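# Drape the towel across a flat hanger's bottom bar

## Task

Thread the towel through the hanger lying flat on the table so it passes beneath the hanger's sloping arms and rests over the lower bar. The towel must lie straight and spread lengthwise along the bar in a single layer, not doubled over, with roughly equal parts hanging on either side. The hanger must end up flat on the table with no towel fabric beneath its bar.

## Robot and tools

Robot: two arms, left_arm and right_arm, each ending in a five-finger hand. right_arm has a right hand; left_arm has a mirrored left hand.

Frames. Scene frame: origin at table-top height, midway between the arms' nominal bases. +z is up, +x points out over the table, and left_arm sits on the +y side. Image left and right do not follow these names. Calibrated bases: left_arm at (-0.053, +0.317, +0.012) m with quat_wxyz (+1.000, 0, 0, +0.029); right_arm at (-0.001, -0.297, +0.007) m with quat_wxyz (+1.000, 0, 0, +0.017). Hand positions, quaternions, Hand targets, offsets and wrist-camera poses use each arm's own base frame. The table and the fixed cameras use the scene frame. A camera stand behind the arms is a fixed obstacle.

Hand point. This is a point fixed to the palm, 0.15 m out from the wrist face. Its +z runs along the straight fingers and +y points out of the palm. On the right hand, +x points from the thumb toward the little finger; on the left hand, +x points toward the thumb. Straight fingertips reach 0.06-0.07 m past the point and sit 0.06 m behind it along -y. A wrist bracket on the little-finger side reaches 0.10 m across and can strike things. Expect the hand to rest 1-3 cm short of its commanded pose, usually low, and sometimes up to 5 cm off.

Row layout (28 numbers, each in [-1, 1], both arms always included). Left arm first:
1-6: dx, dy, dz, rx, ry, rz.
7-12: hand motors in this order: little, ring, middle, index, thumb_bend, thumb_turn.
13-14: force_limit, speed.
The right arm then fills numbers 15-28 in the same order.

Pose numbers are offsets, not absolute poses. They count from the arm's Hand target as it stood when the action or move began, along that arm's own base axes. 1.0 means 0.6 m of translation or 180 degrees of rotation. rx, ry, rz together form one rotation vector about the Hand target's position. Every row of an action counts from that same start, so sending the same offset again moves the arm further. Six zeros means: go back to the current Hand target. Each step, the controller limits the commanded orientation to within 40 degrees of the measured one.

Hand motor numbers are absolute targets: +1 open or straight, -1 closed. For thumb_turn, -1 puts the thumb in front of the palm, opposite the fingers, and +1 puts it beside the palm. force_limit maps -1..+1 to about 0-10 N at the fingertip (0-15 N for the thumb motors). speed rises from near zero at -1 to full speed at +0.48 and stays full above that. Use about -0.94 or lower for gentle closing. To leave a hand unchanged, resend the eight hand numbers you last sent for it. If you have sent none yet in this scene, use its hand_measured values plus hand_force_limit and hand_speed. With the thumb in front of the palm, the hand can grasp things about 0.035-0.065 m thick, or a handle down to 0.025 m. To squeeze harder, raise force_limit and send a more-closed target.

Tools:
- execute_actions(actions, cameras): actions is a list of actions. Each action is a list of up to 15 rows, one per 1/30 s step. A shorter action repeats its last row. Each action lasts 0.5 s. Images come back only when actions is empty or cameras names some ("all" for every camera, [] for none).
- move(target, speed, blend, blocking, cameras): drives each hand point in a straight path. target is either one 28-number row or a list of up to 15 rows. Every row's offsets count from the same starting Hand targets, not from the previous row. speed is the top speed in m/s, 0.002-4.3, default 0.25; turning is capped at twice that in rad/s. It can be one number or one per target. blend is a corner radius in m (0 means stop at each target). blocking=false returns early while the move continues. A move is capped at 10 s and does not avoid obstacles. Hand numbers change at the start of the move or on arrival at each target.
- wait(seconds 0-10): hold the last commands.
- stop(): brake a running move.
- zoom_image(camera, region [x0, y0, x1, y1]): enlarges part of the latest image, at most 504x504 px.
- show_instructions(): shows the reference images.
- finished_scene(scene): ends the scene for good.

Results. These report end_effector_position (m) and end_effector_quat_wxyz in the base frame, Hand target (the origin for your next offsets), joint positions, velocities and torques, motor temperatures, and hand_measured, hand_stopped_by (moving, target, force, stalled, fault) and hand_load_n. hand_load_n is positive when the finger is pushed open, and a lost grip shows as load dropping to about 0. move adds a 'move:' line: done, off_target, moving, held or fault, plus limits=paced (pose clipped) or limits=held (steps withheld). Cameras: cam_high, cam_low, cam_left_wrist, cam_right_wrist, all 672x504.

Avoid:
- Letting anything leave the table.
- Dropping items, or releasing them while they still move.
- Fast impacts, or hard pressing into the table or stand.
- Any contact between the two arms or hands.
- Overloading the fingers.
- Swinging a path near an arm's own base; route around it.

A blocked arm keeps pushing; send a target back past its hand point to release it. Motors that hold loads or stay stretched heat up. A MOTOR HOT line appears at 85 °C, and at 100 °C that arm goes limp for 30-60 s. Small bumps by the environment may nudge loose objects.

Each tool is called after "Request:" by a JSON object that holds its "api" and its "payload".

Reference images:

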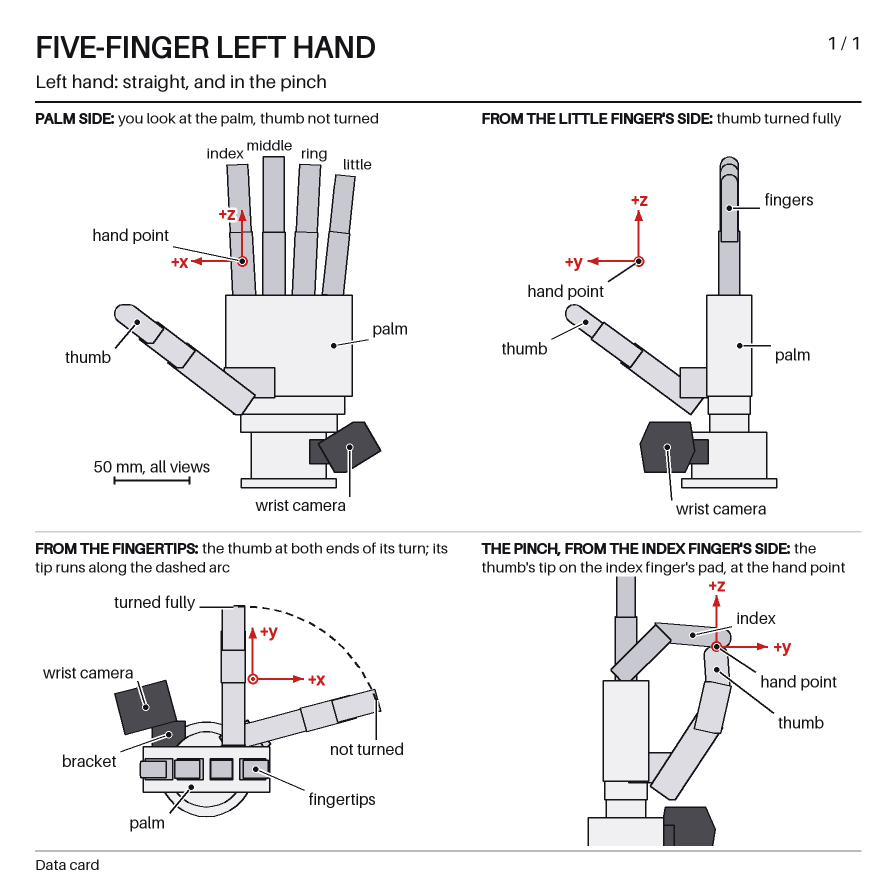

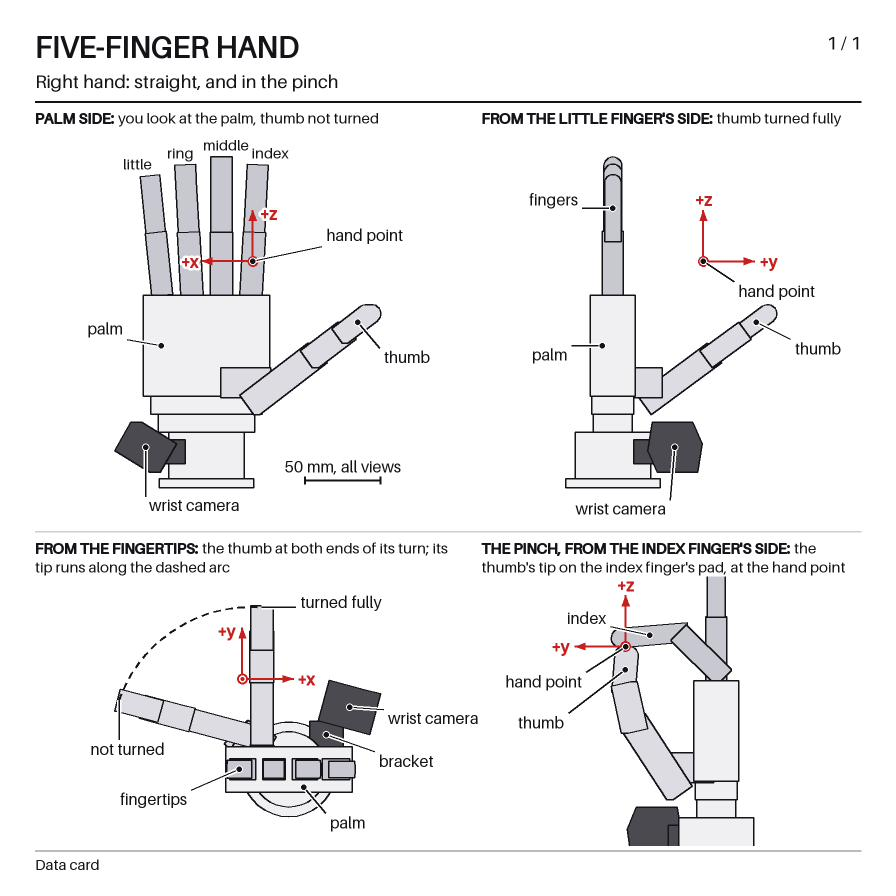

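## Session

Request:
{"api": "execute_actions", "payload": {"actions": []}}

Scene clock: 0.00 s.
left_arm: end_effector_position=(+0.6998, +0.2298, +0.2835) hand_measured=(+1.000, +1.000, +1.000, +1.000, +1.000, +1.000) hand_load_n=(+0.0, +0.0, +0.0, +0.0, +0.5, +0.0) hand_stopped_by=(target, target, target, target, target, target) hand_force_limit=0.00 hand_speed=-0.80 end_effector_quat_wxyz=(+0.328, -0.222, +0.909, -0.128) | right_arm: end_effector_position=(+0.4325, +0.1325, +0.1723) hand_measured=(+1.000, +1.000, +1.000, +1.000, +1.000, +1.000) hand_load_n=(+0.0, +0.0, +0.0, +0.0, +0.0, +0.0) hand_stopped_by=(target, target, target, target, target, target) hand_force_limit=0.00 hand_speed=-0.80 end_effector_quat_wxyz=(-0.016, -0.386, +0.922, +0.022)
Joint positions: left_arm=[0.33 1.957 2.146 -1.095 0.299 1.318] | right_arm=[0.136 1.584 1.398 -1.427 -0.035 0.914]
Joint velocities: within noise
Joint torques (N m): no reading
Motor temperatures (°C): left_arm=[22 19 24 23 25 22] | right_arm=[27 23 24 23 21 22]
Heat: left arm: hottest wrist yaw 25 °C; right arm: hottest waist 27 °C.
Hand target: left_arm +0.7063, +0.2313, +0.3176; +0.360, -0.211, +0.900, -0.127 | right_arm +0.4450, +0.1353, +0.1901; +0.011, -0.389, +0.921, +0.018

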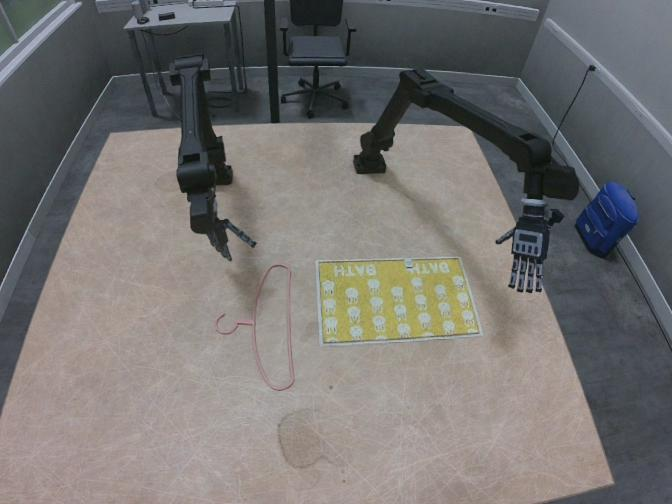

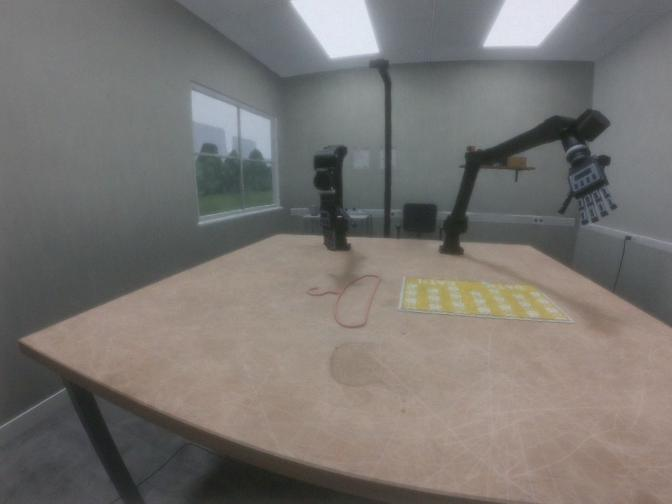

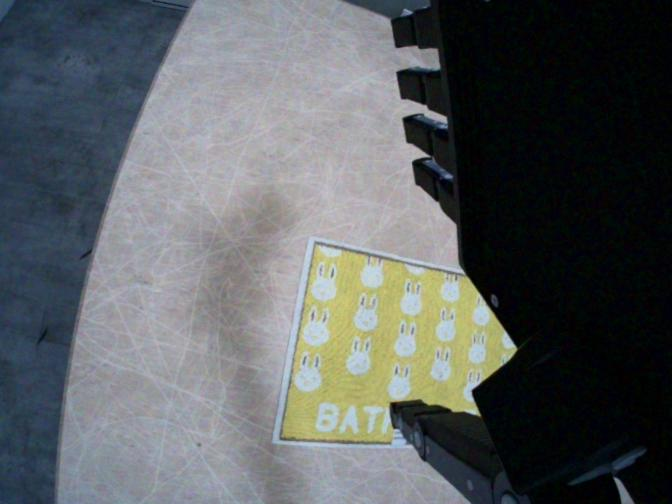

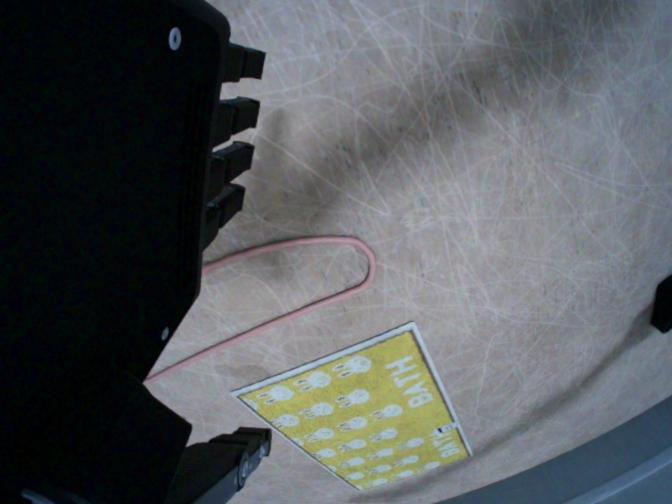

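Request:
{"api": "zoom_image", "payload": {"camera": "cam_high", "region": [200, 240, 500, 400]}}

Request:
{"api": "zoom_image", "payload": {"camera": "cam_right_wrist", "region": [140, 200, 480, 500]}}

Request:
{"api": "zoom_image", "payload": {"camera": "cam_low", "region": [280, 240, 600, 400]}}

Scaled by 1.680 from the camera's 672x504 image, which has a finer 960x720 frame.

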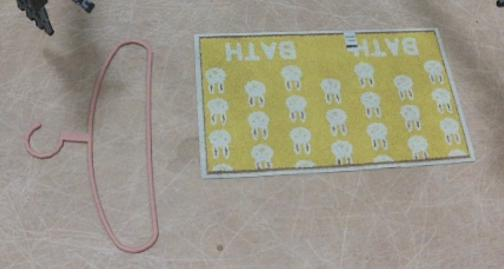

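Scaled by 1.482 from the camera's 672x504 image, which has a finer 960x720 frame.

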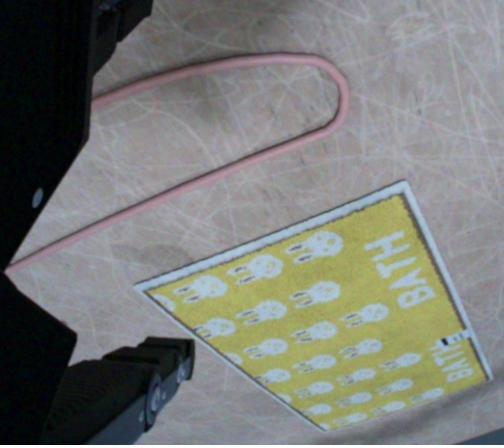

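Scaled by 1.575 from the camera's 672x504 image, which has a finer 960x720 frame.

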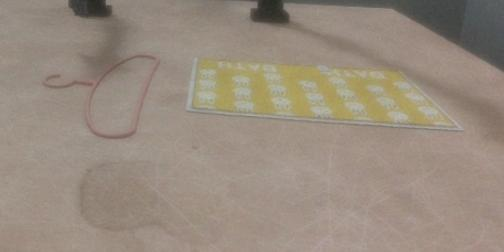

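Request:
{"api": "move", "payload": {"target": [-0.1595,-0.773,-0.349,-0.276,0.029,-0.0345, 0,0,0,0,0.5,-1,0,0, 0,0,0,0,0,0, 1,1,1,1,1,1,0,-0.8], "speed": 0.25, "cameras": ["all"]}}

Scene clock: 26.10 s.
left_arm: end_effector_position=(+0.6016, -0.2324, +0.1001) hand_measured=(+0.000, +0.000, +0.000, +0.000, +0.500, -1.000) hand_load_n=(+0.0, +0.0, +0.0, +0.0, +0.0, +0.0) hand_stopped_by=(target, target, target, target, target, target) hand_force_limit=0.00 hand_speed=0.00 end_effector_quat_wxyz=(+0.178, -0.306, +0.795, -0.493) | right_arm: end_effector_position=(+0.4325, +0.1325, +0.1723) hand_measured=(+1.000, +1.000, +1.000, +1.000, +1.000, +1.000) hand_load_n=(+0.0, +0.0, +0.0, +0.0, +0.0, +0.0) hand_stopped_by=(target, target, target, target, target, target) hand_force_limit=0.00 hand_speed=-0.80 end_effector_quat_wxyz=(-0.016, -0.386, +0.922, +0.022)
Joint positions: left_arm=[-0.187 1.755 1.175 0.007 0.588 0.322] | right_arm=[0.136 1.584 1.398 -1.427 -0.035 0.914]
Joint torques (N m): left_arm=[0.21 -16.56 9.46 3.47 0.16 -0.12] | right_arm=[0.5 -13.8 11.06 0.02 -0.18 -0.06]
Heat: left arm: hottest elbow 27 °C; right arm: hottest waist 27 °C.
Hand target: left_arm +0.6106, -0.2325, +0.1082; +0.191, -0.300, +0.788, -0.502 | right_arm +0.4450, +0.1353, +0.1901; +0.011, -0.389, +0.921, +0.018
Off the commanded pose: left_arm 0.012 m, 2 deg | right_arm 0.022 m, 3 deg.
move: off_target (left_arm, right_arm)
camera_calibration:
cam_left_wrist: T_world_to_cam=[[0.0506896, -0.459818, 0.886565, -0.231474], [-0.996909, -0.0766449, 0.0172465, 0.575096], [0.0600205, -0.884699, -0.462282, -0.0836041], [0, 0, 0, 1]] pos_world=[0.59007, -0.136322, 0.15665]

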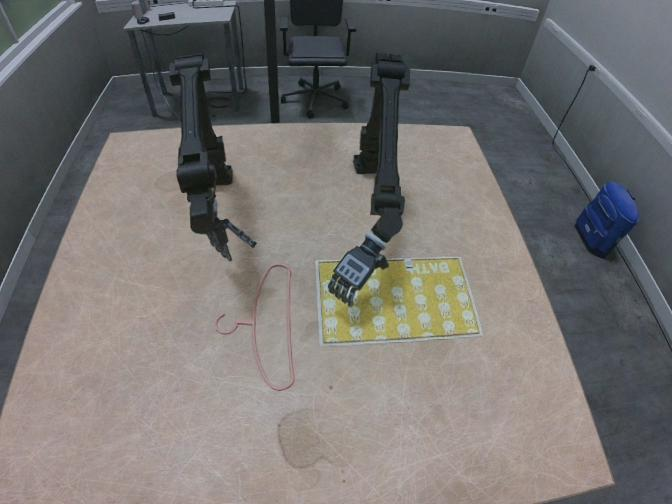

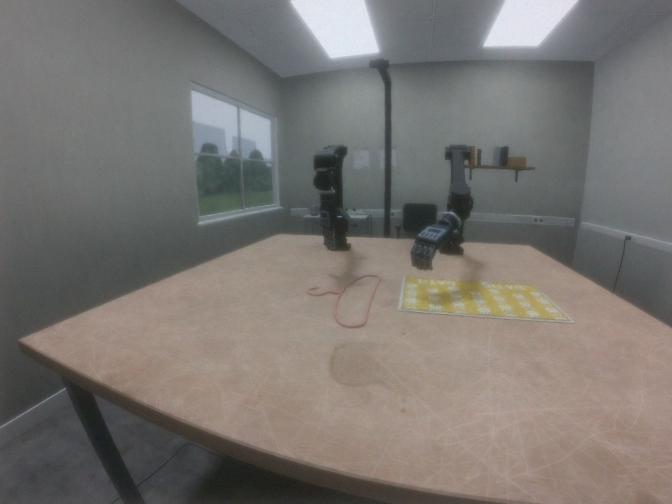

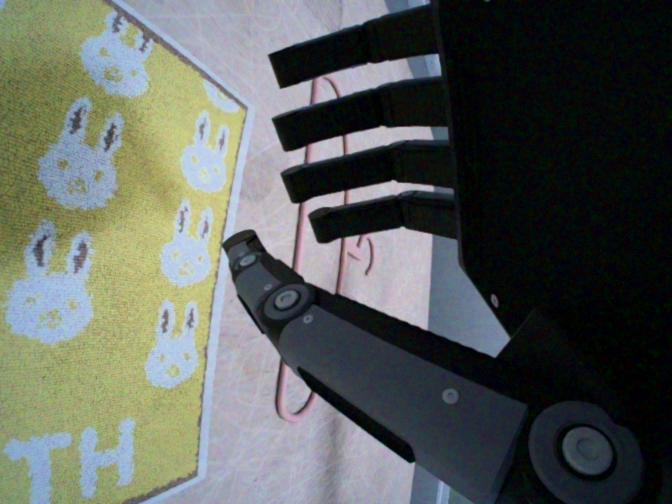

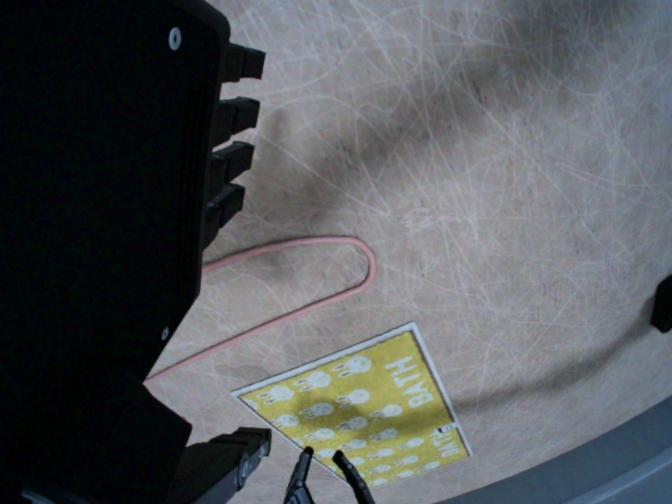

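Request:
{"api": "move", "payload": {"target": [-0.0367,-0.0563,-0.1003,-0.0652,-0.0329,-0.1659, 0,0,0,0,0.1,-1,0,0, 0,0,0,0,0,0, 1,1,1,1,1,1,0,-0.8], "speed": 0.2, "cameras": ["cam_high","cam_left_wrist","cam_low"]}}

Scene clock: 32.00 s.
left_arm: end_effector_position=(+0.5616, -0.2624, +0.0265) hand_measured=(+0.000, +0.000, +0.000, +0.000, +0.100, -1.000) hand_load_n=(+0.0, +0.0, +0.0, +0.0, +0.0, +0.0) hand_stopped_by=(target, target, target, target, target, target) hand_force_limit=0.00 hand_speed=0.00 end_effector_quat_wxyz=(+0.032, -0.113, +0.779, -0.616) | right_arm: end_effector_position=(+0.4325, +0.1325, +0.1723) hand_measured=(+1.000, +1.000, +1.000, +1.000, +1.000, +1.000) hand_load_n=(+0.0, +0.0, +0.0, +0.0, +0.0, +0.0) hand_stopped_by=(target, target, target, target, target, target) hand_force_limit=0.00 hand_speed=-0.80 end_effector_quat_wxyz=(-0.016, -0.386, +0.922, +0.022)
Joint positions: left_arm=[-0.147 2.005 1.208 0.162 1.154 0.5] | right_arm=[0.136 1.584 1.398 -1.427 -0.035 0.914]
Joint torques (N m): left_arm=[0.03 -18.43 12.48 2.67 0.79 0.08] | right_arm=[0.62 -13.86 11.06 0.06 -0.18 -0.05]
Heat: left arm: hottest elbow 28 °C; right arm: hottest waist 27 °C.
Hand target: left_arm +0.5886, -0.2663, +0.0480; +0.064, -0.079, +0.773, -0.626 | right_arm +0.4450, +0.1353, +0.1901; +0.011, -0.389, +0.921, +0.018
Off the commanded pose: left_arm 0.035 m, 6 deg | right_arm 0.022 m, 3 deg.
move: off_target (left_arm, right_arm)
camera_calibration:
cam_left_wrist: T_world_to_cam=[[-0.155838, -0.210927, 0.965, 0.00127383], [-0.914893, 0.399138, -0.0605032, 0.615007], [-0.372406, -0.8923, -0.255177, 0.09367], [0, 0, 0, 1]] pos_world=[0.597747, -0.161622, 0.059883]
Images, in order (width x height): cam_high 672x504, cam_low 672x504, cam_left_wrist 672x504.

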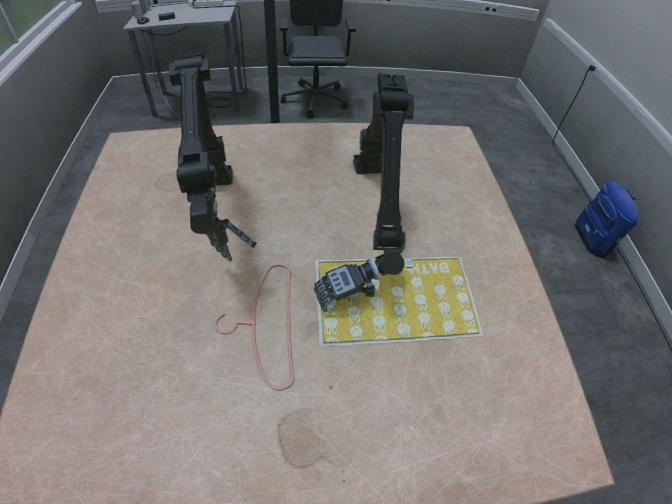

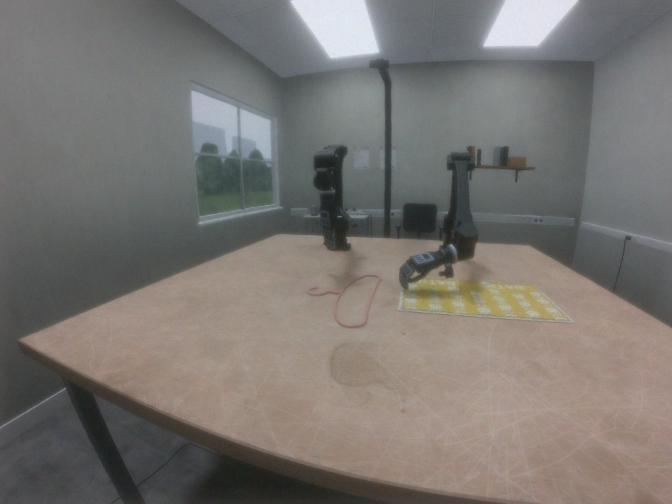

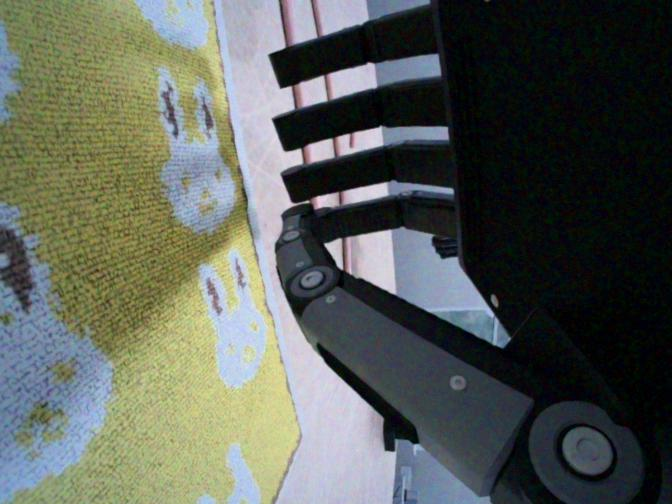

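Request:
{"api": "move", "payload": {"target": [0.045,0.0067,-0.02,0,-0.028,-0.07, 0,0,0,0,0.1,-1,0,0, 0,0,0,0,0,0, 1,1,1,1,1,1,0,-0.8], "speed": 0.1, "cameras": ["cam_high","cam_left_wrist","cam_low"]}}

Scene clock: 37.23 s.
left_arm: end_effector_position=(+0.5928, -0.2598, +0.0182) hand_measured=(+0.000, +0.000, +0.000, +0.000, +0.100, -1.000) hand_load_n=(+0.0, +0.0, +0.0, +0.0, +0.0, +0.5) hand_stopped_by=(target, target, target, target, target, target) hand_force_limit=0.00 hand_speed=0.00 end_effector_quat_wxyz=(+0.007, +0.009, +0.778, -0.628) | right_arm: end_effector_position=(+0.4325, +0.1325, +0.1723) hand_measured=(+1.000, +1.000, +1.000, +1.000, +1.000, +1.000) hand_load_n=(+0.0, +0.0, +0.0, +0.0, +0.0, +0.0) hand_stopped_by=(target, target, target, target, target, target) hand_force_limit=0.00 hand_speed=-0.80 end_effector_quat_wxyz=(-0.016, -0.386, +0.922, +0.022)
Joint positions: left_arm=[-0.132 2.144 1.5 -0.384 1.321 1.038] | right_arm=[0.136 1.584 1.398 -1.427 -0.035 0.914]
Joint torques (N m): left_arm=[0.09 -20.48 13.27 0.83 1.11 0.09] | right_arm=[0.56 -13.86 11.07 0.06 -0.18 -0.06]
Heat: left arm: hottest elbow 28 °C; right arm: hottest waist 27 °C.
Hand target: left_arm +0.6156, -0.2622, +0.0360; +0.029, +0.033, +0.773, -0.632 | right_arm +0.4450, +0.1353, +0.1901; +0.011, -0.389, +0.921, +0.018
Off the commanded pose: left_arm 0.029 m, 4 deg | right_arm 0.022 m, 3 deg.
move: off_target (left_arm, right_arm)
camera_calibration:
cam_left_wrist: T_world_to_cam=[[-0.306045, -0.142039, 0.941361, 0.122068], [-0.791219, 0.587851, -0.168534, 0.61967], [-0.529441, -0.796402, -0.292293, 0.224212], [0, 0, 0, 1]] pos_world=[0.64636, -0.168372, 0.0550603]
Images, in order (width x height): cam_high 672x504, cam_low 672x504, cam_left_wrist 672x504.

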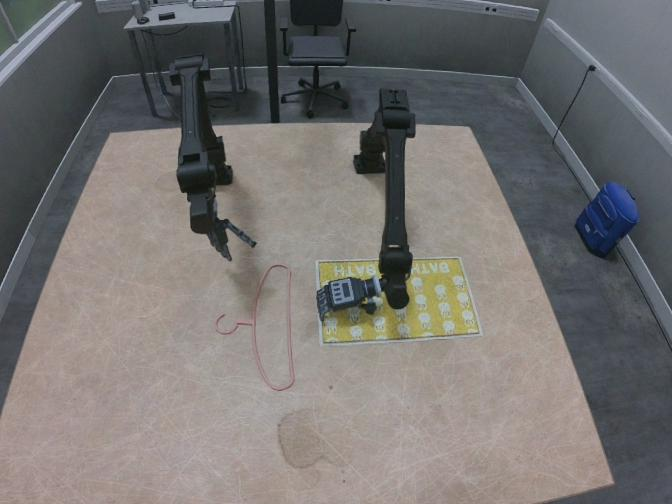

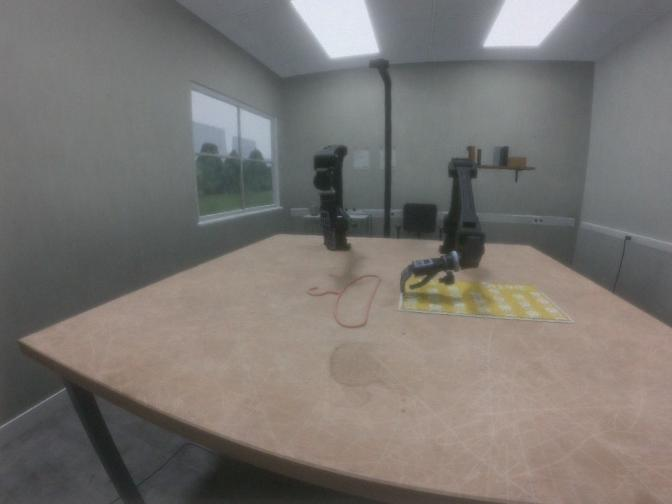

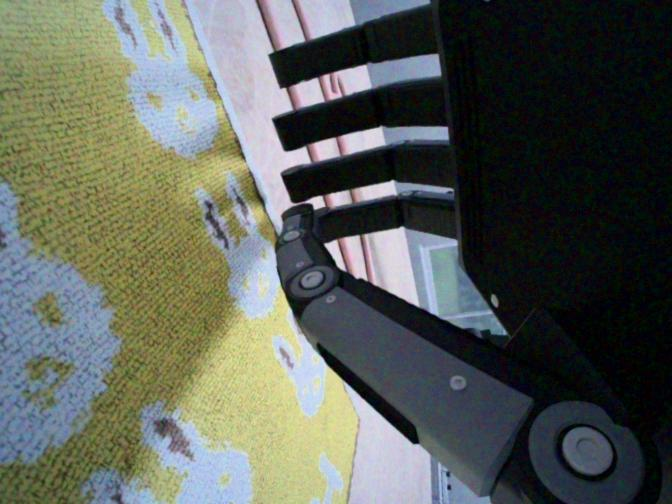

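Request:
{"api": "move", "payload": {"target": [0,0.02,-0.02,0,0,0, 0,0,0,0,0.1,-1,0,0, 0,0,0,0,0,0, 1,1,1,1,1,1,0,-0.8], "speed": 0.1, "cameras": ["cam_left_wrist","cam_low"]}}

Request:
{"api": "zoom_image", "payload": {"camera": "cam_low", "region": [360, 230, 520, 330]}}

Scene clock: 39.67 s.
left_arm: end_effector_position=(+0.5915, -0.2521, +0.0084) hand_measured=(+0.000, +0.000, +0.000, +0.000, +0.100, -1.000) hand_load_n=(+0.0, +0.0, +0.0, +0.0, +0.0, +0.0) hand_stopped_by=(target, target, target, target, target, target) hand_force_limit=0.00 hand_speed=0.00 end_effector_quat_wxyz=(+0.005, +0.014, +0.777, -0.629) | right_arm: end_effector_position=(+0.4325, +0.1325, +0.1723) hand_measured=(+1.000, +1.000, +1.000, +1.000, +1.000, +1.000) hand_load_n=(+0.0, +0.0, +0.0, +0.0, +0.0, +0.0) hand_stopped_by=(target, target, target, target, target, target) hand_force_limit=0.00 hand_speed=-0.80 end_effector_quat_wxyz=(-0.016, -0.386, +0.922, +0.022)
Joint positions: left_arm=[-0.119 2.164 1.51 -0.441 1.335 1.109] | right_arm=[0.136 1.584 1.398 -1.427 -0.035 0.914]
Joint torques (N m): left_arm=[-0.26 -20.54 13.05 0.76 0.94 0.11] | right_arm=[0.56 -13.92 11.06 0.02 -0.18 -0.06]
Heat: left arm: hottest elbow 28 °C; right arm: hottest waist 27 °C.
Hand target: left_arm +0.6156, -0.2502, +0.0240; +0.029, +0.033, +0.773, -0.632 | right_arm +0.4450, +0.1353, +0.1901; +0.011, -0.389, +0.921, +0.018
Off the commanded pose: left_arm 0.029 m, 4 deg | right_arm 0.022 m, 3 deg.
move: off_target (left_arm, right_arm)
camera_calibration:
cam_left_wrist: T_world_to_cam=[[-0.309242, -0.135355, 0.941301, 0.135495], [-0.785416, 0.594431, -0.172553, 0.610842], [-0.536182, -0.792674, -0.290133, 0.231619], [0, 0, 0, 1]] pos_world=[0.645855, -0.161165, 0.0450609]
Images, in order (width x height): cam_low 672x504, cam_left_wrist 672x504.

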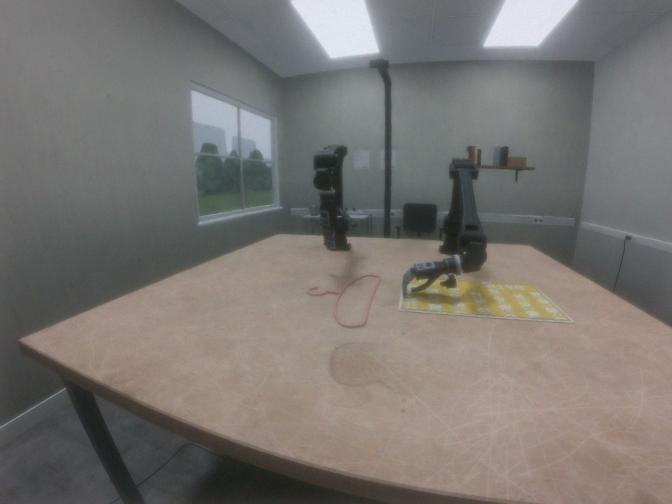

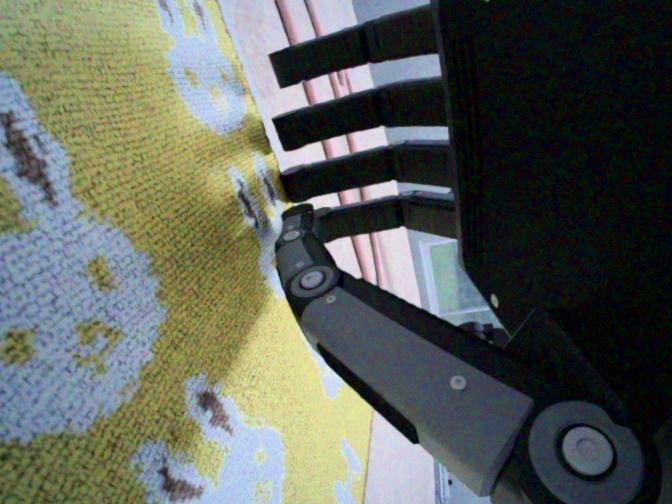

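Scaled by 3.150 from the camera's 672x504 image, which has a finer 960x720 frame.

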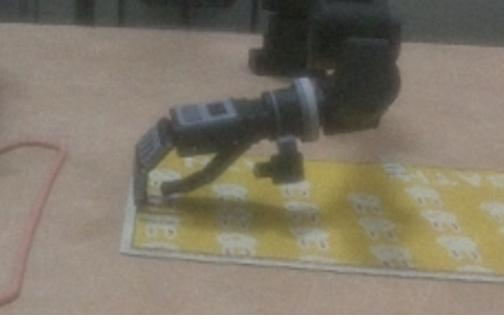

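Request:
{"api": "move", "payload": {"target": [[0,-0.0283,0.0,0,0,0, 0,0,0,0,0.1,-1,0,0, 0,0,0,0,0,0, 1,1,1,1,1,1,0,-0.8],[0,-0.0283,-0.0133,0,0,0, 0,0,0,0,0.1,-1,0,0, 0,0,0,0,0,0, 1,1,1,1,1,1,0,-0.8]], "speed": 0.1, "cameras": ["cam_left_wrist","cam_low"]}}

Request:
{"api": "zoom_image", "payload": {"camera": "cam_low", "region": [360, 230, 520, 330]}}

Scene clock: 42.40 s.
left_arm: end_effector_position=(+0.5964, -0.2596, +0.0071) hand_measured=(+0.000, +0.000, +0.000, +0.000, +0.100, -1.000) hand_load_n=(+0.0, +0.0, +0.0, +0.0, +0.0, +0.0) hand_stopped_by=(target, target, target, target, target, target) hand_force_limit=0.00 hand_speed=0.00 end_effector_quat_wxyz=(+0.009, +0.013, +0.777, -0.630) | right_arm: end_effector_position=(+0.4325, +0.1325, +0.1723) hand_measured=(+1.000, +1.000, +1.000, +1.000, +1.000, +1.000) hand_load_n=(+0.0, +0.0, +0.0, +0.0, +0.0, +0.0) hand_stopped_by=(target, target, target, target, target, target) hand_force_limit=0.00 hand_speed=-0.80 end_effector_quat_wxyz=(-0.016, -0.386, +0.922, +0.022)
Joint positions: left_arm=[-0.13 2.17 1.51 -0.372 1.327 1.049] | right_arm=[0.136 1.584 1.398 -1.427 -0.035 0.914]
Joint torques (N m): left_arm=[-0.85 -20.13 11.99 2.3 0.63 -0.09] | right_arm=[0.56 -13.92 11.07 0.03 -0.18 -0.05]
Heat: left arm: hottest elbow 28 °C; right arm: hottest waist 27 °C.
Hand target: left_arm +0.6156, -0.2672, +0.0160; +0.029, +0.033, +0.773, -0.632 | right_arm +0.4450, +0.1353, +0.1901; +0.011, -0.389, +0.921, +0.018
Off the commanded pose: left_arm 0.022 m, 3 deg | right_arm 0.022 m, 3 deg.
move: off_target (left_arm, right_arm)
camera_calibration:
cam_left_wrist: T_world_to_cam=[[-0.312948, -0.136326, 0.939935, 0.139181], [-0.787739, 0.590127, -0.176684, 0.619149], [-0.530595, -0.795717, -0.292068, 0.223862], [0, 0, 0, 1]] pos_world=[0.650064, -0.168272, 0.0439556]
Images, in order (width x height): cam_low 672x504, cam_left_wrist 672x504.

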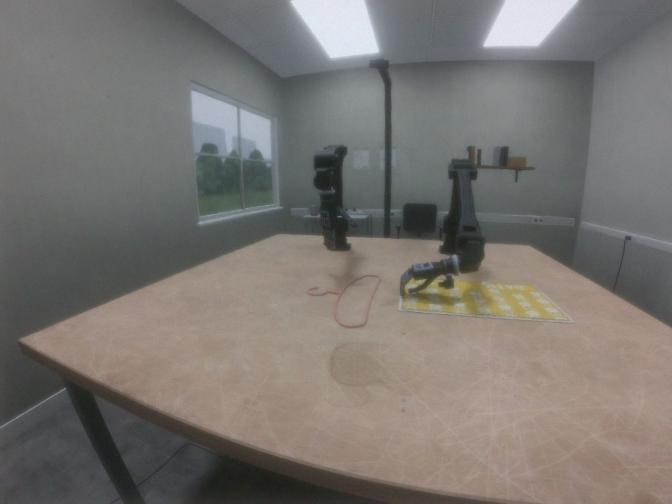

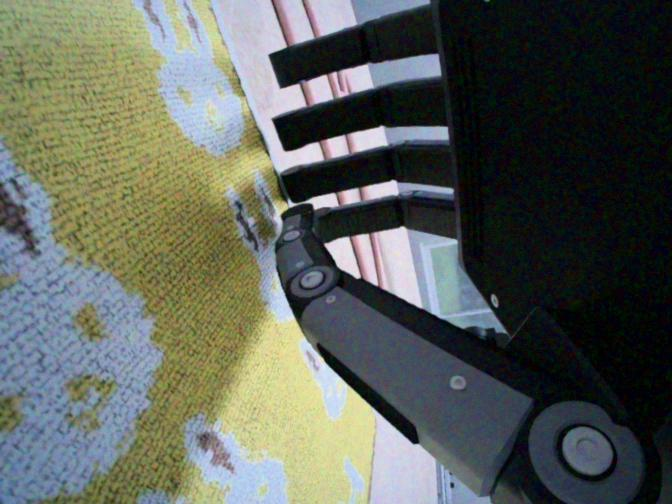

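Scaled by 3.150 from the camera's 672x504 image, which has a finer 960x720 frame.

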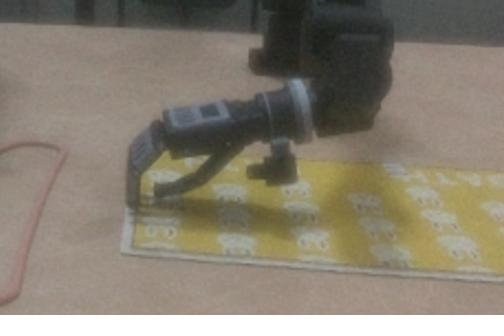

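Request:
{"api": "move", "payload": {"target": [[0,0,0.025,0,0,0, 0,0,0,0,0.1,-1,0,0, 0,0,0,0,0,0, 1,1,1,1,1,1,0,-0.8],[0,-0.01,0.025,0,0,0, 0,0,0,0,0.1,-1,0,0, 0,0,0,0,0,0, 1,1,1,1,1,1,0,-0.8]], "speed": 0.1, "cameras": ["cam_left_wrist","cam_low","cam_high"]}}

Request:
{"api": "zoom_image", "payload": {"camera": "cam_low", "region": [360, 230, 520, 330]}}

Request:
{"api": "zoom_image", "payload": {"camera": "cam_high", "region": [270, 240, 430, 360]}}

Scene clock: 45.20 s.
left_arm: end_effector_position=(+0.5959, -0.2607, +0.0077) hand_measured=(+0.000, +0.000, +0.000, +0.000, +0.100, -1.000) hand_load_n=(+0.0, +0.0, +0.0, +0.0, +0.0, +0.0) hand_stopped_by=(target, target, target, target, target, target) hand_force_limit=0.00 hand_speed=0.00 end_effector_quat_wxyz=(+0.003, +0.005, +0.777, -0.629) | right_arm: end_effector_position=(+0.4325, +0.1325, +0.1723) hand_measured=(+1.000, +1.000, +1.000, +1.000, +1.000, +1.000) hand_load_n=(+0.5, +0.0, +0.0, +0.0, +0.0, +0.0) hand_stopped_by=(target, target, target, target, target, target) hand_force_limit=0.00 hand_speed=-0.80 end_effector_quat_wxyz=(-0.016, -0.386, +0.922, +0.022)
Joint positions: left_arm=[-0.132 2.17 1.51 -0.365 1.324 1.022] | right_arm=[0.136 1.584 1.398 -1.427 -0.035 0.914]
Joint torques (N m): left_arm=[-1.26 -22.07 12.05 2.22 0.52 -0.12] | right_arm=[0.56 -13.92 11.06 0.03 -0.18 -0.06]
Heat: left arm: hottest elbow 28 °C; right arm: hottest waist 27 °C.
Hand target: left_arm +0.6156, -0.2732, +0.0310; +0.029, +0.033, +0.773, -0.632 | right_arm +0.4450, +0.1353, +0.1901; +0.011, -0.389, +0.921, +0.018
Off the commanded pose: left_arm 0.033 m, 4 deg | right_arm 0.022 m, 3 deg.
move: off_target (left_arm, right_arm)
camera_calibration:
cam_left_wrist: T_world_to_cam=[[-0.294166, -0.139634, 0.945499, 0.126227], [-0.794389, 0.585782, -0.160642, 0.622213], [-0.531425, -0.798349, -0.283241, 0.222681], [0, 0, 0, 1]] pos_world=[0.649749, -0.169078, 0.0436781]
Images, in order (width x height): cam_high 672x504, cam_low 672x504, cam_left_wrist 672x504.

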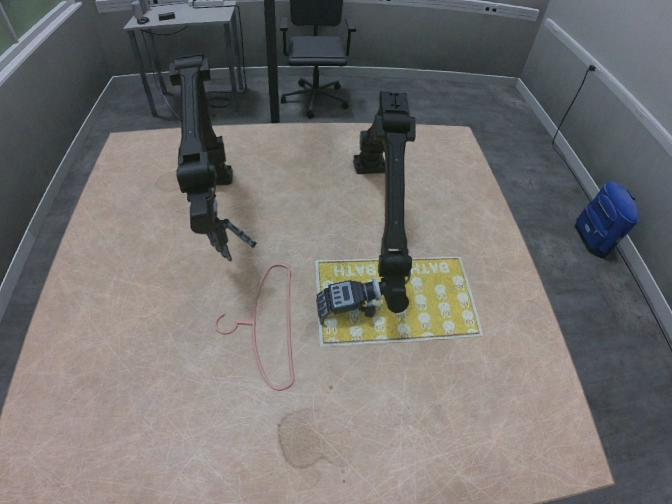

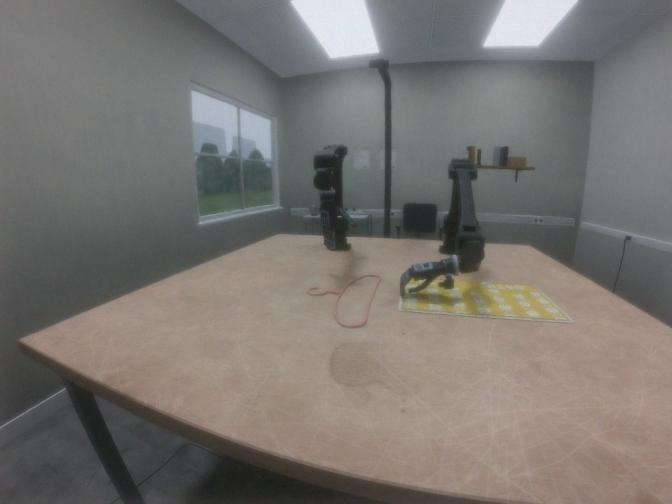

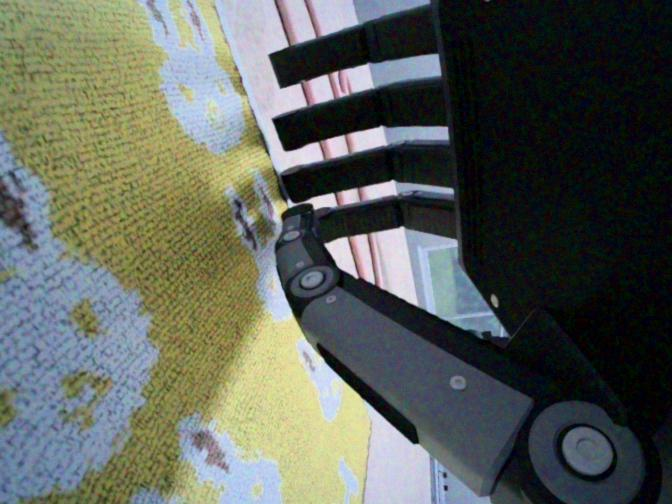

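Scaled by 3.150 from the camera's 672x504 image, which has a finer 960x720 frame.

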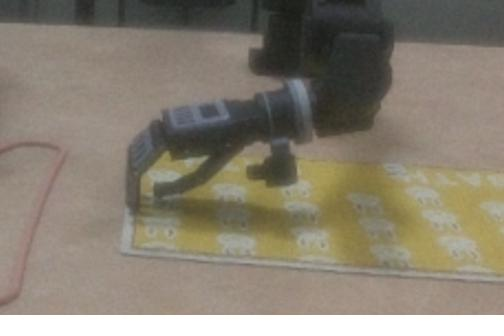

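Scaled by 3.150 from the camera's 672x504 image, which has a finer 960x720 frame.

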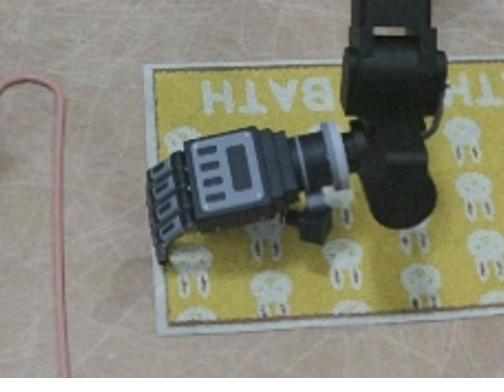

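Request:
{"api": "move", "payload": {"target": [[0,0,0.04,0,0,0, 0,0,0,0,0.1,-1,0,0, 0,0,0,0,0,0, 1,1,1,1,1,1,0,-0.8],[0,-0.02,0.04,0,0,0, 0,0,0,0,0.1,-1,0,0, 0,0,0,0,0,0, 1,1,1,1,1,1,0,-0.8]], "speed": 0.1, "cameras": ["cam_left_wrist","cam_low","cam_high"]}}

Request:
{"api": "zoom_image", "payload": {"camera": "cam_low", "region": [360, 230, 520, 330]}}

Request:
{"api": "zoom_image", "payload": {"camera": "cam_high", "region": [270, 240, 430, 360]}}

Scene clock: 49.03 s.
left_arm: end_effector_position=(+0.5907, -0.2761, +0.0135) hand_measured=(+0.000, +0.000, +0.000, +0.000, +0.100, -1.000) hand_load_n=(+0.0, +0.0, +0.0, +0.0, +0.0, +0.0) hand_stopped_by=(target, target, target, target, target, target) hand_force_limit=0.00 hand_speed=0.00 end_effector_quat_wxyz=(-0.010, -0.002, +0.780, -0.626) | right_arm: end_effector_position=(+0.4325, +0.1325, +0.1723) hand_measured=(+1.000, +1.000, +1.000, +1.000, +1.000, +1.000) hand_load_n=(+0.0, +0.0, +0.0, +0.0, +0.0, +0.0) hand_stopped_by=(target, target, target, target, target, target) hand_force_limit=0.00 hand_speed=-0.80 end_effector_quat_wxyz=(-0.016, -0.386, +0.922, +0.022)
Joint positions: left_arm=[-0.158 2.161 1.51 -0.348 1.31 0.963] | right_arm=[0.136 1.584 1.398 -1.427 -0.035 0.914]
Joint torques (N m): left_arm=[-0.67 -24.23 12.25 2.37 0.63 -0.12] | right_arm=[0.56 -13.92 11.06 0.03 -0.18 -0.06]
Heat: left arm: hottest elbow 28 °C; right arm: hottest waist 27 °C.
Hand target: left_arm +0.6156, -0.2852, +0.0550; +0.029, +0.033, +0.773, -0.632 | right_arm +0.4450, +0.1353, +0.1901; +0.011, -0.389, +0.921, +0.018
Off the commanded pose: left_arm 0.049 m, 6 deg | right_arm 0.022 m, 3 deg.
move: off_target (left_arm, right_arm)
camera_calibration:
cam_left_wrist: T_world_to_cam=[[-0.267161, -0.145686, 0.952576, 0.0993374], [-0.794944, 0.592059, -0.132403, 0.629687], [-0.544691, -0.792617, -0.273987, 0.218489], [0, 0, 0, 1]] pos_world=[0.646115, -0.185162, 0.048609]
Images, in order (width x height): cam_high 672x504, cam_low 672x504, cam_left_wrist 672x504.

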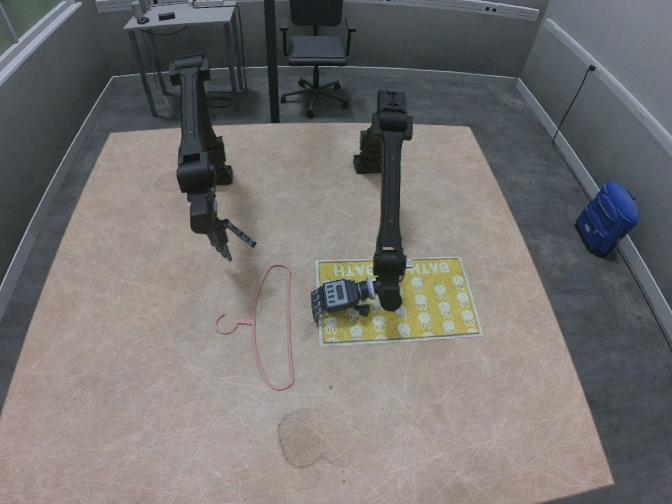

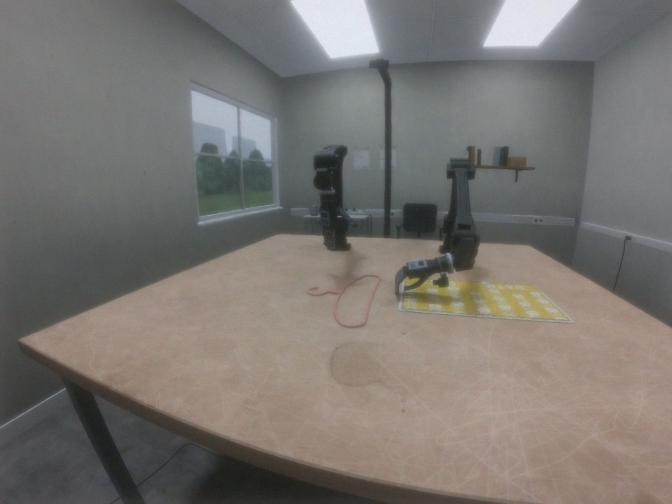

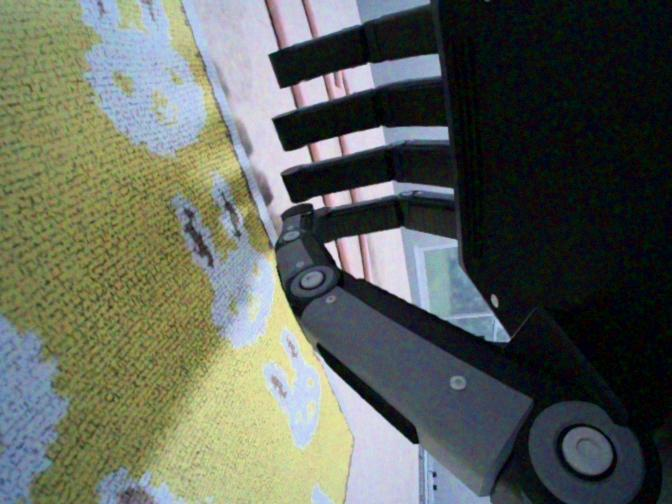

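Scaled by 3.150 from the camera's 672x504 image, which has a finer 960x720 frame.

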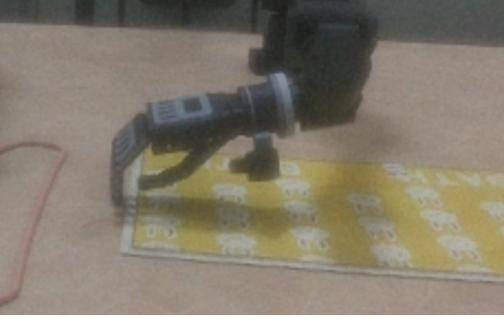

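Scaled by 3.150 from the camera's 672x504 image, which has a finer 960x720 frame.

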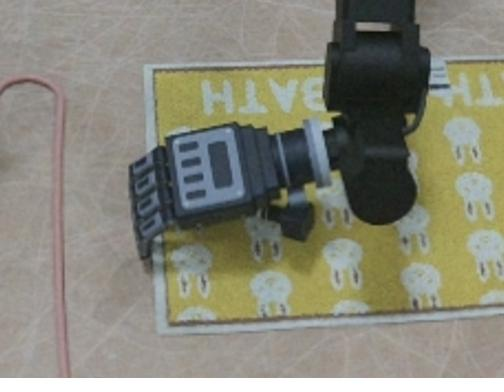

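Request:
{"api": "move", "payload": {"target": [0,0,-0.0717,0,0,0, 0,0,0,0,0.1,-1,0,0, 0,0,0,0,0,0, 1,1,1,1,1,1,0,-0.8], "speed": 0.1, "cameras": ["cam_left_wrist","cam_low","cam_high"]}}

Request:
{"api": "zoom_image", "payload": {"camera": "cam_low", "region": [360, 230, 520, 330]}}

Request:
{"api": "zoom_image", "payload": {"camera": "cam_high", "region": [270, 240, 430, 360]}}

Scene clock: 51.07 s.
left_arm: end_effector_position=(+0.6004, -0.2770, +0.0030) hand_measured=(+0.000, +0.000, +0.000, +0.000, +0.100, -1.000) hand_load_n=(+0.0, +0.0, +0.0, +0.0, +0.0, +0.0) hand_stopped_by=(target, target, target, target, target, target) hand_force_limit=0.00 hand_speed=0.00 end_effector_quat_wxyz=(+0.010, +0.014, +0.776, -0.630) | right_arm: end_effector_position=(+0.4325, +0.1325, +0.1723) hand_measured=(+1.000, +1.000, +1.000, +1.000, +1.000, +1.000) hand_load_n=(+0.0, +0.0, +0.0, +0.0, +0.0, +0.0) hand_stopped_by=(target, target, target, target, target, target) hand_force_limit=0.00 hand_speed=-0.80 end_effector_quat_wxyz=(-0.016, -0.386, +0.922, +0.022)
Joint positions: left_arm=[-0.156 2.184 1.51 -0.268 1.313 0.959] | right_arm=[0.136 1.584 1.398 -1.427 -0.035 0.914]
Joint torques (N m): left_arm=[-0.73 -20.89 11 2.45 0.46 -0.09] | right_arm=[0.62 -13.8 11.07 0.02 -0.18 -0.05]
Heat: left arm: hottest elbow 28 °C; right arm: hottest waist 27 °C.
Hand target: left_arm +0.6156, -0.2852, +0.0120; +0.029, +0.033, +0.773, -0.632 | right_arm +0.4450, +0.1353, +0.1901; +0.011, -0.389, +0.921, +0.018
Off the commanded pose: left_arm 0.019 m, 3 deg | right_arm 0.022 m, 3 deg.
move: off_target (left_arm, right_arm)
camera_calibration:
cam_left_wrist: T_world_to_cam=[[-0.315465, -0.135214, 0.939255, 0.143654], [-0.787413, 0.589689, -0.179575, 0.631469], [-0.529587, -0.796231, -0.292495, 0.210206], [0, 0, 0, 1]] pos_world=[0.653867, -0.185574, 0.0399532]
Images, in order (width x height): cam_high 672x504, cam_low 672x504, cam_left_wrist 672x504.

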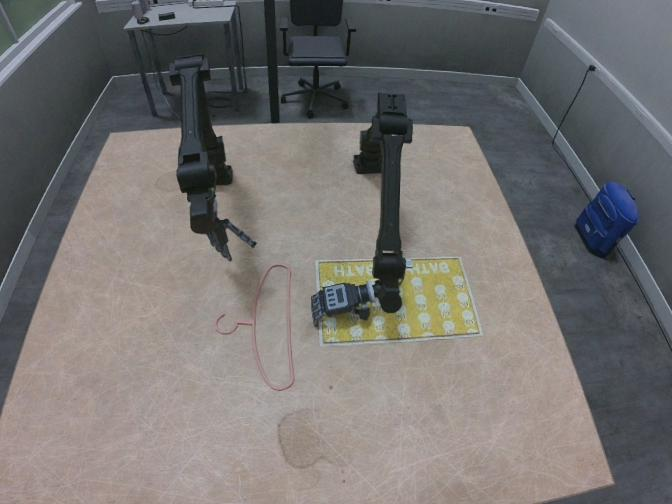

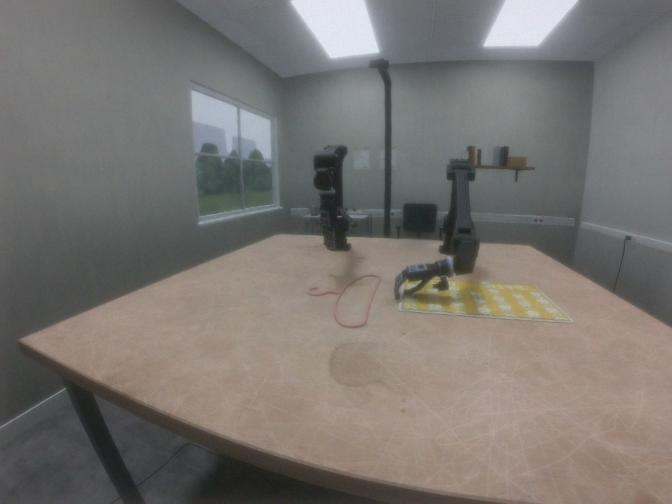

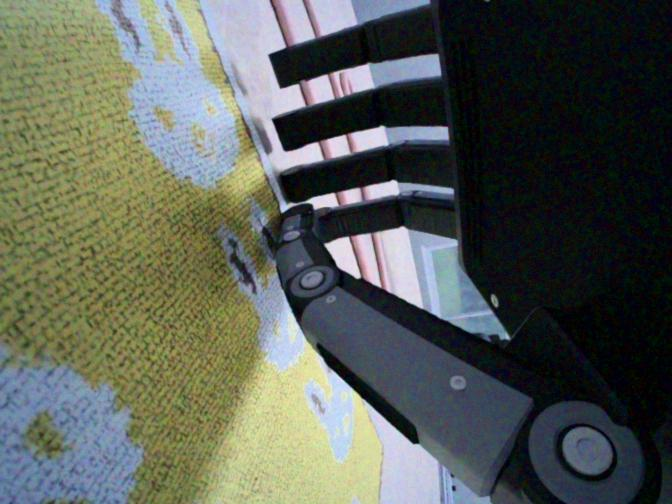

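Scaled by 3.150 from the camera's 672x504 image, which has a finer 960x720 frame.

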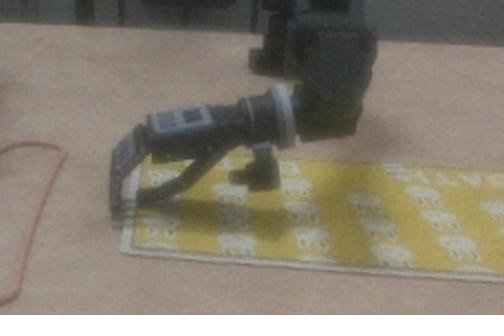

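Scaled by 3.150 from the camera's 672x504 image, which has a finer 960x720 frame.

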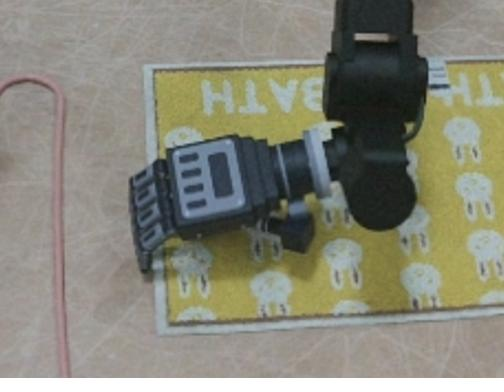

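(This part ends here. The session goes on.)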